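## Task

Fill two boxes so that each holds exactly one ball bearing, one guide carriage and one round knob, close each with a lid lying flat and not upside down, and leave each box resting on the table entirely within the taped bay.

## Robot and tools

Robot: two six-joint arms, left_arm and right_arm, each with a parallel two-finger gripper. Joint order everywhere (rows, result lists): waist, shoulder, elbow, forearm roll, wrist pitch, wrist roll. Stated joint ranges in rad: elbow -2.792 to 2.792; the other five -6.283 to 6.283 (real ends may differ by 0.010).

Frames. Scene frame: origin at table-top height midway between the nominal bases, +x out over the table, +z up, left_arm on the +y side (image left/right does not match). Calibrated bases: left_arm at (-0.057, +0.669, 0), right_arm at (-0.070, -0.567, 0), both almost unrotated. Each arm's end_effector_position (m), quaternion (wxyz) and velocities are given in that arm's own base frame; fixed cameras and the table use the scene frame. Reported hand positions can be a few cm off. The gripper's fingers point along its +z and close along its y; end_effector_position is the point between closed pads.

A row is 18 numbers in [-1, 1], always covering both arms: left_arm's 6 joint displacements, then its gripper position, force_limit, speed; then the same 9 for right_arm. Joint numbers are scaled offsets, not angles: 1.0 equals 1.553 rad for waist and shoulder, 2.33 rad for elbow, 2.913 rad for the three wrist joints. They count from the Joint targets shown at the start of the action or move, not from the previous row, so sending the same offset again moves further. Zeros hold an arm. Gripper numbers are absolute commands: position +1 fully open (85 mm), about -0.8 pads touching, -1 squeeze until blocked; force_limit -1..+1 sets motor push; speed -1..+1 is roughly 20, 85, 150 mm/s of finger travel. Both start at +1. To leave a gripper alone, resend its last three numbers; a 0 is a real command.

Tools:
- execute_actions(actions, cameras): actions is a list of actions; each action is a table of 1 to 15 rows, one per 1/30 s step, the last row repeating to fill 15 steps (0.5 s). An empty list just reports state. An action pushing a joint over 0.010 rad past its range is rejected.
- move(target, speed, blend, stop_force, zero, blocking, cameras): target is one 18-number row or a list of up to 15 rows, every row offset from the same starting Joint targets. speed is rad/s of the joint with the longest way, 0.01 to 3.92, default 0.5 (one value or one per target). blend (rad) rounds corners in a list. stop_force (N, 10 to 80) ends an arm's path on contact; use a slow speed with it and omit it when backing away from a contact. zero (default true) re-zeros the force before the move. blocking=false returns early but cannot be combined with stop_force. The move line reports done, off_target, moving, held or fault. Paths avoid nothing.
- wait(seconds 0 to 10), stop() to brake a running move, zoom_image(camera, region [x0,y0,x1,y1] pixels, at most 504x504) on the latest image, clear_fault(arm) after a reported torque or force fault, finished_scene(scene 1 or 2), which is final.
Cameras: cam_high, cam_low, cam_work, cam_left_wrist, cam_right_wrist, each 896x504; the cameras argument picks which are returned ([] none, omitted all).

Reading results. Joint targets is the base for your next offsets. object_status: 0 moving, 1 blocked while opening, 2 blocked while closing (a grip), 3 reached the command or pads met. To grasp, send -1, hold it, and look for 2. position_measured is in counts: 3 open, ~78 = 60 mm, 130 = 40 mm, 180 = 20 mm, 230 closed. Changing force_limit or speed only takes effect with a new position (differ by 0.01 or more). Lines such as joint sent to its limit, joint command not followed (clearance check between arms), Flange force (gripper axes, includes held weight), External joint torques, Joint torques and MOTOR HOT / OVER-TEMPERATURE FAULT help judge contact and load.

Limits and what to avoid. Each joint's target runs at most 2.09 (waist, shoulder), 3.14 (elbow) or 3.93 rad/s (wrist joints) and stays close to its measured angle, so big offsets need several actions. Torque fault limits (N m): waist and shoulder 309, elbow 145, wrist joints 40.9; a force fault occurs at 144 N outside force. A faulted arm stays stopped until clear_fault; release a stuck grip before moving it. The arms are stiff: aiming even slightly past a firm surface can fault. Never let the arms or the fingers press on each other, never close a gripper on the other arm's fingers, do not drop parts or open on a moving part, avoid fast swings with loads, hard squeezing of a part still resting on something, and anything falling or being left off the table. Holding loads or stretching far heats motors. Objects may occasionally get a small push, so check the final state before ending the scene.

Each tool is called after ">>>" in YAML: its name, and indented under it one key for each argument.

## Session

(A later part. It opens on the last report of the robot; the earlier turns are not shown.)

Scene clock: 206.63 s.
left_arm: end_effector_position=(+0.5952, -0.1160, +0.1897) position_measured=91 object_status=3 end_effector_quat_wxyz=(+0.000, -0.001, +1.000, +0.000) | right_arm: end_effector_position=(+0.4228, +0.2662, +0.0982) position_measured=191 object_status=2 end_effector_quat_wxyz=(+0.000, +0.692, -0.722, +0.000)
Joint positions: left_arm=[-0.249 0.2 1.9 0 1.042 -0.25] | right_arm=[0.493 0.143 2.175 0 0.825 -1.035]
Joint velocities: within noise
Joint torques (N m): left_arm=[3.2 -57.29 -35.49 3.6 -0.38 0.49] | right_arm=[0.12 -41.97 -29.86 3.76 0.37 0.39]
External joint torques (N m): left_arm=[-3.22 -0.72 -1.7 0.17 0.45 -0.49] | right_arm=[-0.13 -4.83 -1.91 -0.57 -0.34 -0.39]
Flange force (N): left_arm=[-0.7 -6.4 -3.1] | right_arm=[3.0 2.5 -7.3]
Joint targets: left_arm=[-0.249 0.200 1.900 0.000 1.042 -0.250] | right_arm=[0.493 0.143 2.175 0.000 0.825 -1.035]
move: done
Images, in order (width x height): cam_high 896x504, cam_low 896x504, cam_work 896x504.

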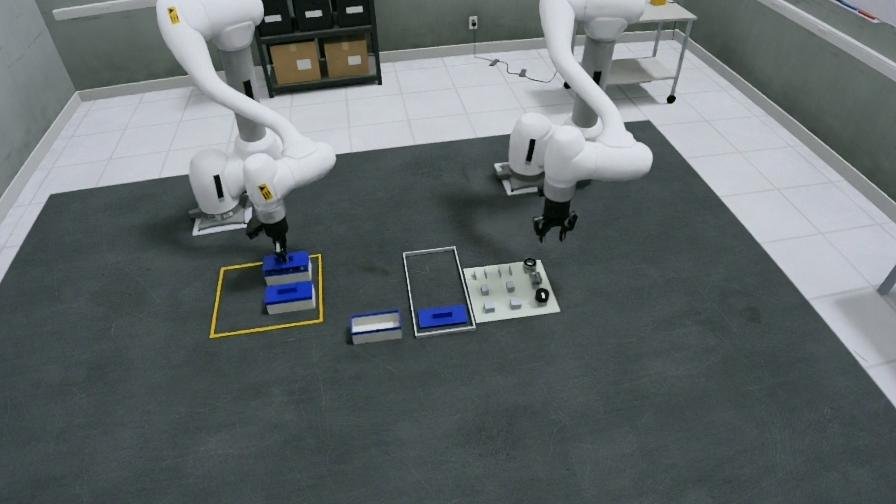

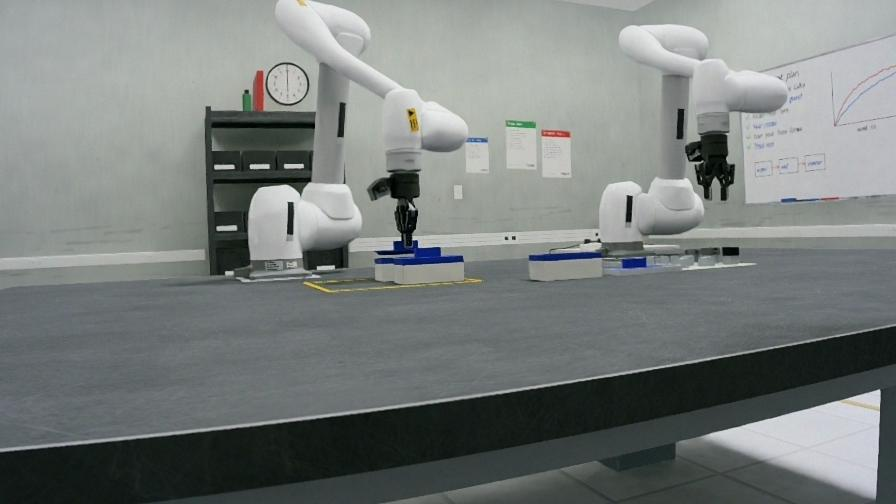

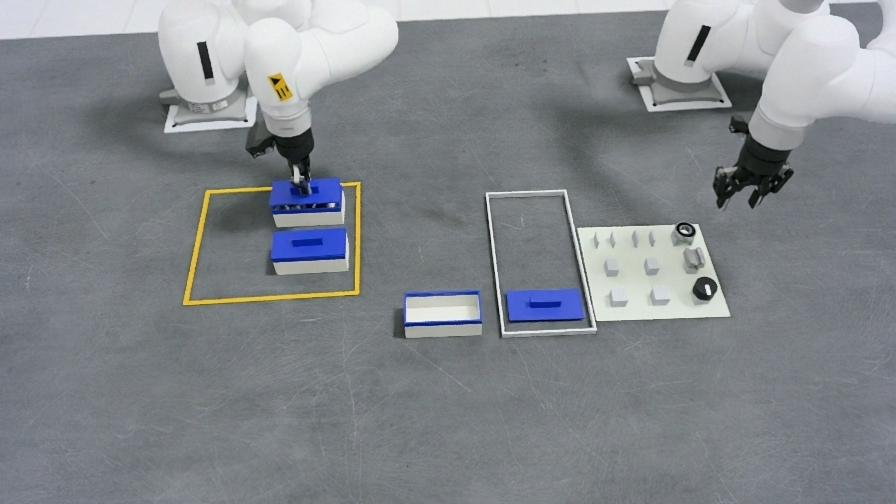

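>>> move:
  target:
    - [0,0,0,0,0,0, 0.3, -0.8, -1, 0.0016,0.0032,0.0005,0,-0.0021,0.0009, -1, -0.6, -1]
    - [0,0,0,0,0,0, 0.3, -0.8, -1, 0.0016,0.0184,0.0062,0,-0.0148,0.0009, -1, -0.6, -1]
  speed: [0.03,0.017]
  stop_force: 12
  cameras: ["cam_work","cam_high","cam_low"]

>>> zoom_image:
  camera: "cam_work"
  region: [265, 175, 355, 235]

>>> zoom_image:
  camera: "cam_low"
  region: [365, 225, 475, 290]

Scene clock: 211.20 s.
left_arm: end_effector_position=(+0.5952, -0.1160, +0.1897) position_measured=91 object_status=3 end_effector_quat_wxyz=(+0.000, -0.001, +1.000, +0.000) | right_arm: end_effector_position=(+0.4229, +0.2677, +0.0812) position_measured=191 object_status=2 end_effector_quat_wxyz=(+0.000, +0.692, -0.722, +0.000)
Joint positions: left_arm=[-0.249 0.2 1.9 0 1.042 -0.25] | right_arm=[0.495 0.167 2.187 0 0.788 -1.032]
Joint velocities: within noise
Joint torques (N m): left_arm=[3.2 -57.48 -35.66 3.62 -0.44 0.53] | right_arm=[-0.33 -27.11 -21.67 3.69 -2.7 0.34]
External joint torques (N m): left_arm=[-3.16 -0.84 -1.61 0.16 0.51 -0.53] | right_arm=[0.33 -21.28 -9.18 -0.59 2.72 -0.34]
Flange force (N): left_arm=[-0.4 -6.3 -3.3] | right_arm=[7.3 10.4 -42.6]
Joint targets: left_arm=[-0.249 0.200 1.900 0.000 1.042 -0.250] | right_arm=[0.495 0.167 2.187 0.000 0.788 -1.032]
move: contact (right_arm); path passed 1 of 2 targets
Images, in order (width x height): cam_high 896x504, cam_low 896x504, cam_work 896x504.

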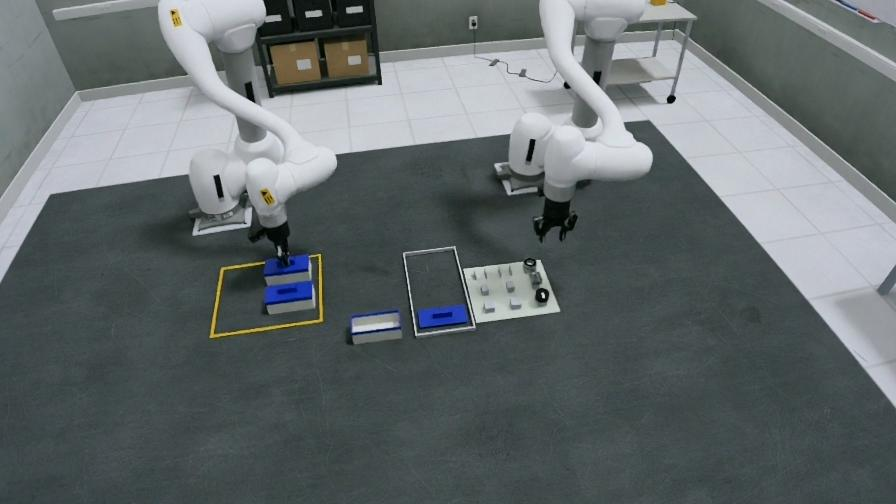

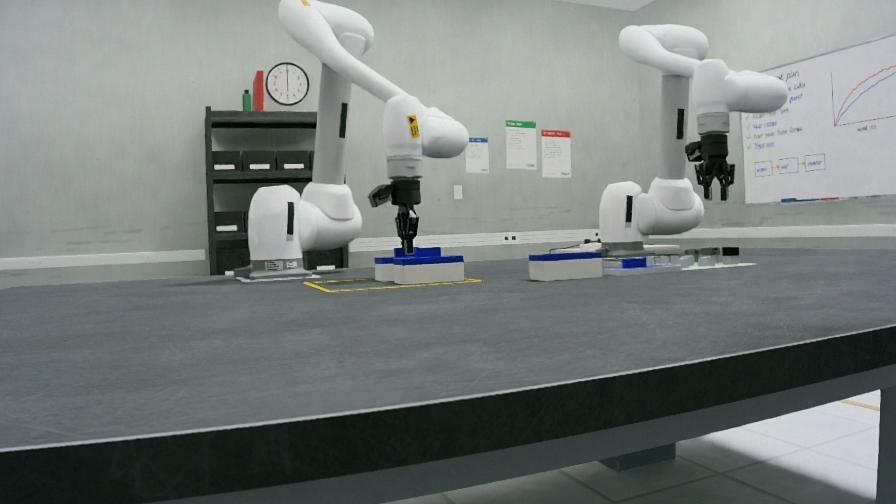

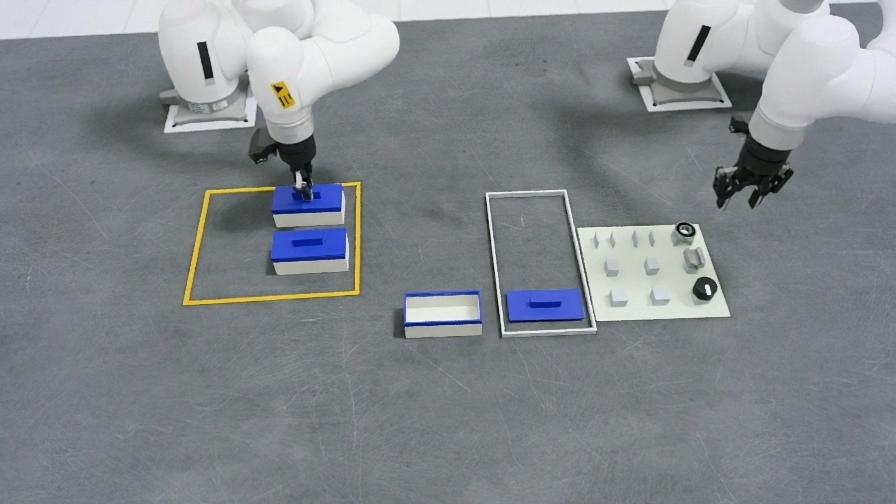

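Scaled by 5.600.

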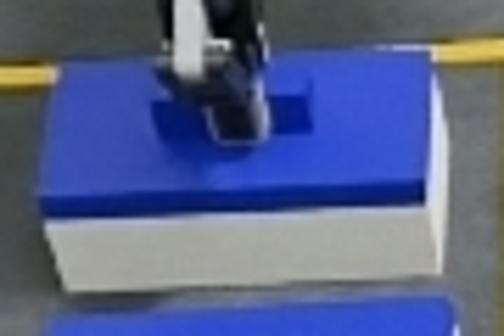

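Scaled by 4.582.

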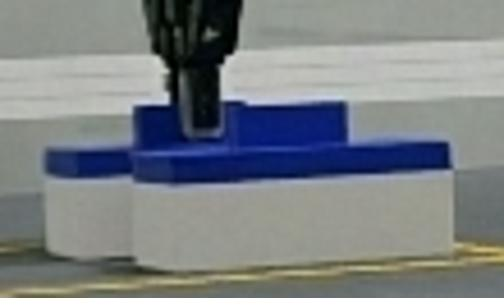

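>>> move:
  target:
    - [0,0,0,0,0,0, 0.3, -0.8, -1, 0,-0.0012,-0.0004,0,0.0010,0, -1, -0.6, -1]
    - [0,0,0,0,0,0, 0.3, -0.8, -1, 0,-0.0012,-0.0004,0,0.0010,0, 0, -0.6, -1]
    - [0,0,0,0,0,0, 0.3, -0.8, -1, 0,-0.0410,-0.0179,0,0.0360,0, 0, -0.6, -1]
  speed: [0.03, 0.05,0.15]

>>> zoom_image:
  camera: "cam_work"
  region: [190, 170, 370, 310]

>>> zoom_image:
  camera: "cam_low"
  region: [365, 225, 475, 290]

>>> zoom_image:
  camera: "cam_right_wrist"
  region: [100, 0, 604, 440]

Scene clock: 215.13 s.
left_arm: end_effector_position=(+0.5952, -0.1160, +0.1897) position_measured=91 object_status=3 end_effector_quat_wxyz=(+0.000, -0.001, +1.000, +0.000) | right_arm: end_effector_position=(+0.4232, +0.2678, +0.1303) position_measured=128 object_status=3 end_effector_quat_wxyz=(+0.000, +0.692, -0.722, +0.000)
Joint positions: left_arm=[-0.249 0.2 1.9 0 1.042 -0.25] | right_arm=[0.495 0.104 2.145 0 0.893 -1.032]
Joint velocities: within noise
Joint torques (N m): left_arm=[3.33 -57.25 -35.69 3.54 -0.4 0.52] | right_arm=[0.07 -40.06 -31.47 3.92 0.29 0.36]
External joint torques (N m): left_arm=[-3.3 -0.74 -1.41 0.22 0.47 -0.52] | right_arm=[-0.01 -4.78 -2.35 -0.53 -0.27 -0.36]
Flange force (N): left_arm=[-0.1 -6.4 -2.9] | right_arm=[2.4 2.2 -7.3]
Joint targets: left_arm=[-0.249 0.200 1.900 0.000 1.042 -0.250] | right_arm=[0.495 0.103 2.145 0.000 0.893 -1.032]
move: done
camera_calibration:
cam_left_wrist: T_world_to_cam=[[-0.0340813, 0.997981, 0.053595, 0.129766], [0.954749, 0.016658, 0.296944, -0.599386], [0.295452, 0.06129, -0.95339, 0.139281], [0, 0, 0, 1]] pos_world=[0.535536, -0.128056, 0.303818]
cam_right_wrist: T_world_to_cam=[[-0.999534, -0.0245198, 0.0181778, 0.434785], [-0.0164039, 0.933755, 0.357537, -0.275523], [-0.0257404, 0.357072, -0.933722, 0.155327], [0, 0, 0, 1]] pos_world=[0.434061, 0.212469, 0.235639]

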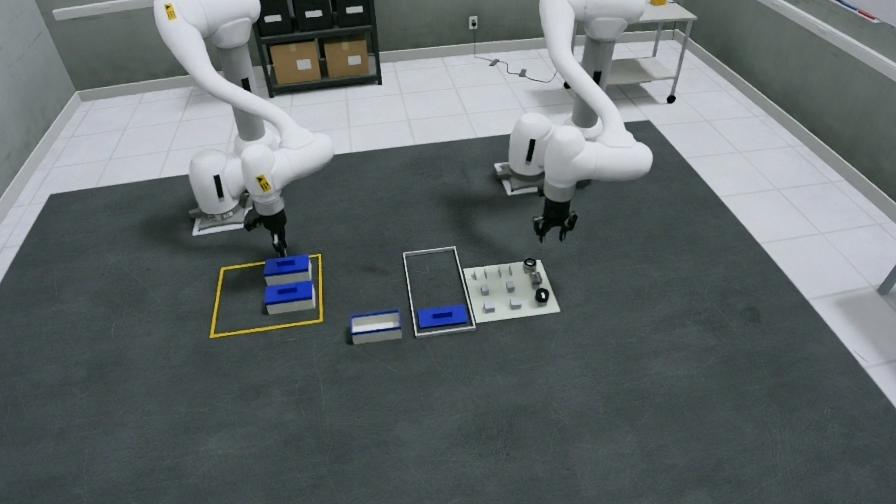

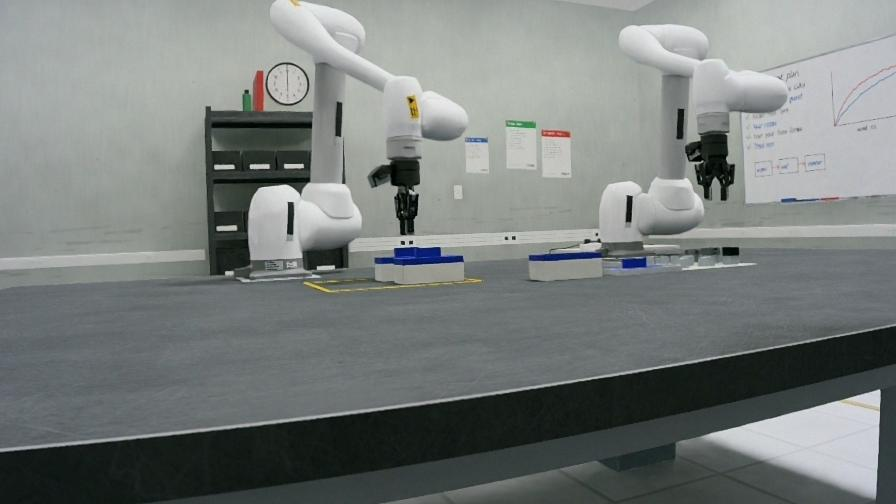

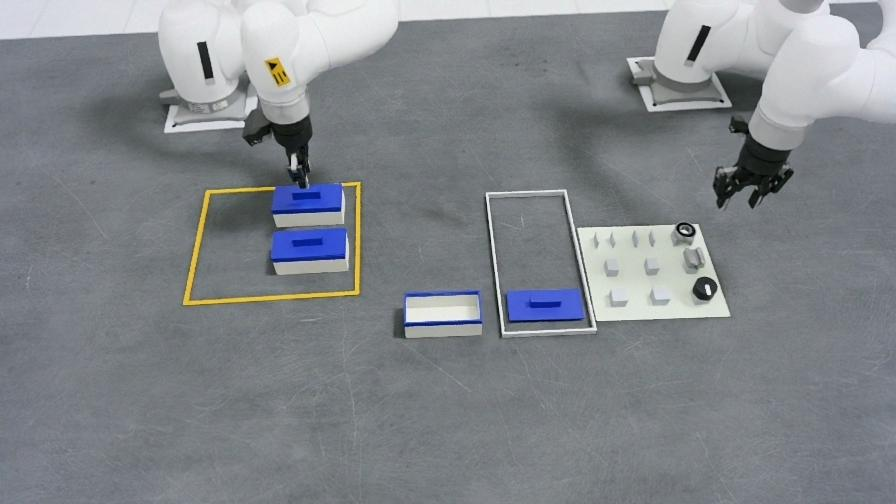

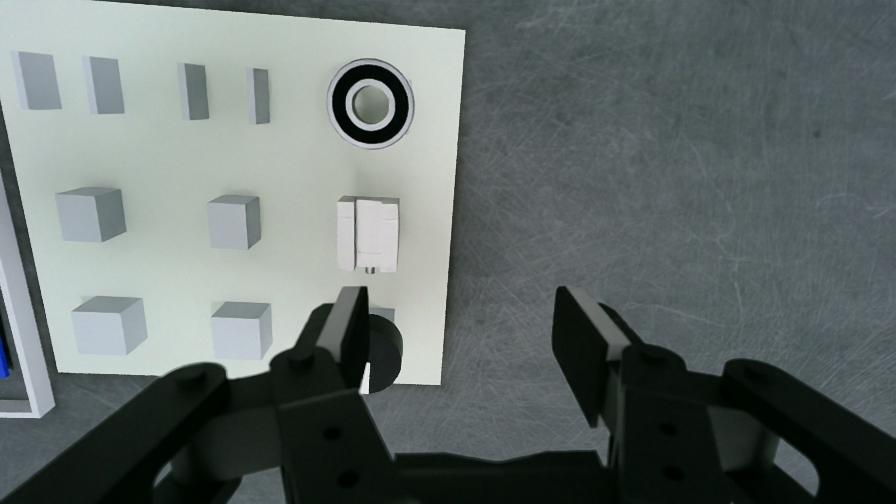

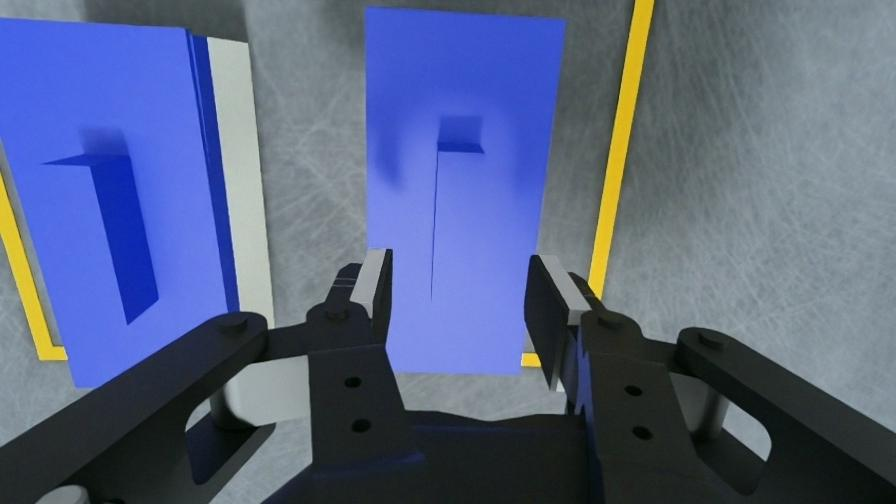

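Scaled by 2.800.

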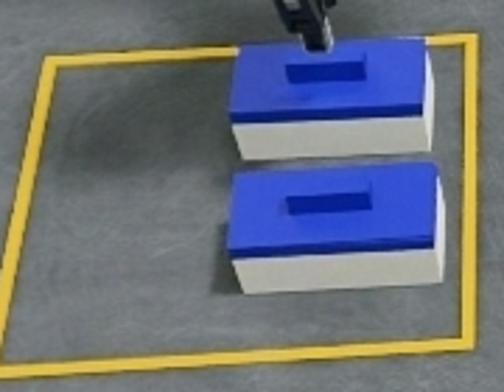

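Scaled by 4.582.

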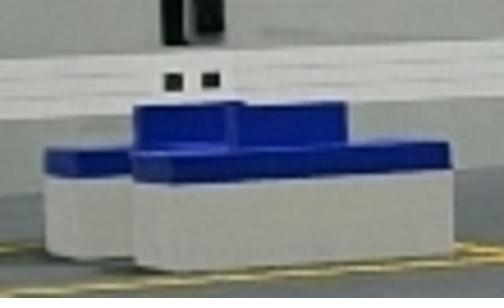

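Scaled by 1.000.

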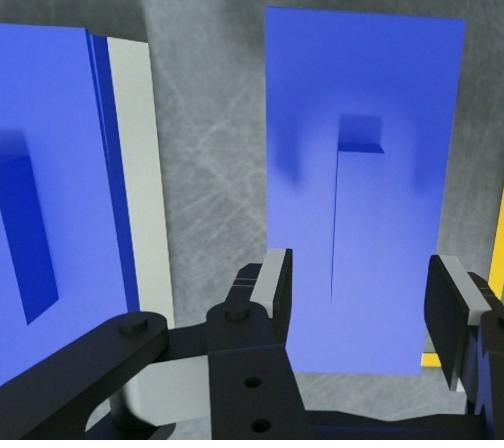

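>>> finished_scene:
  scene: 1

The scene is finished: the task was done.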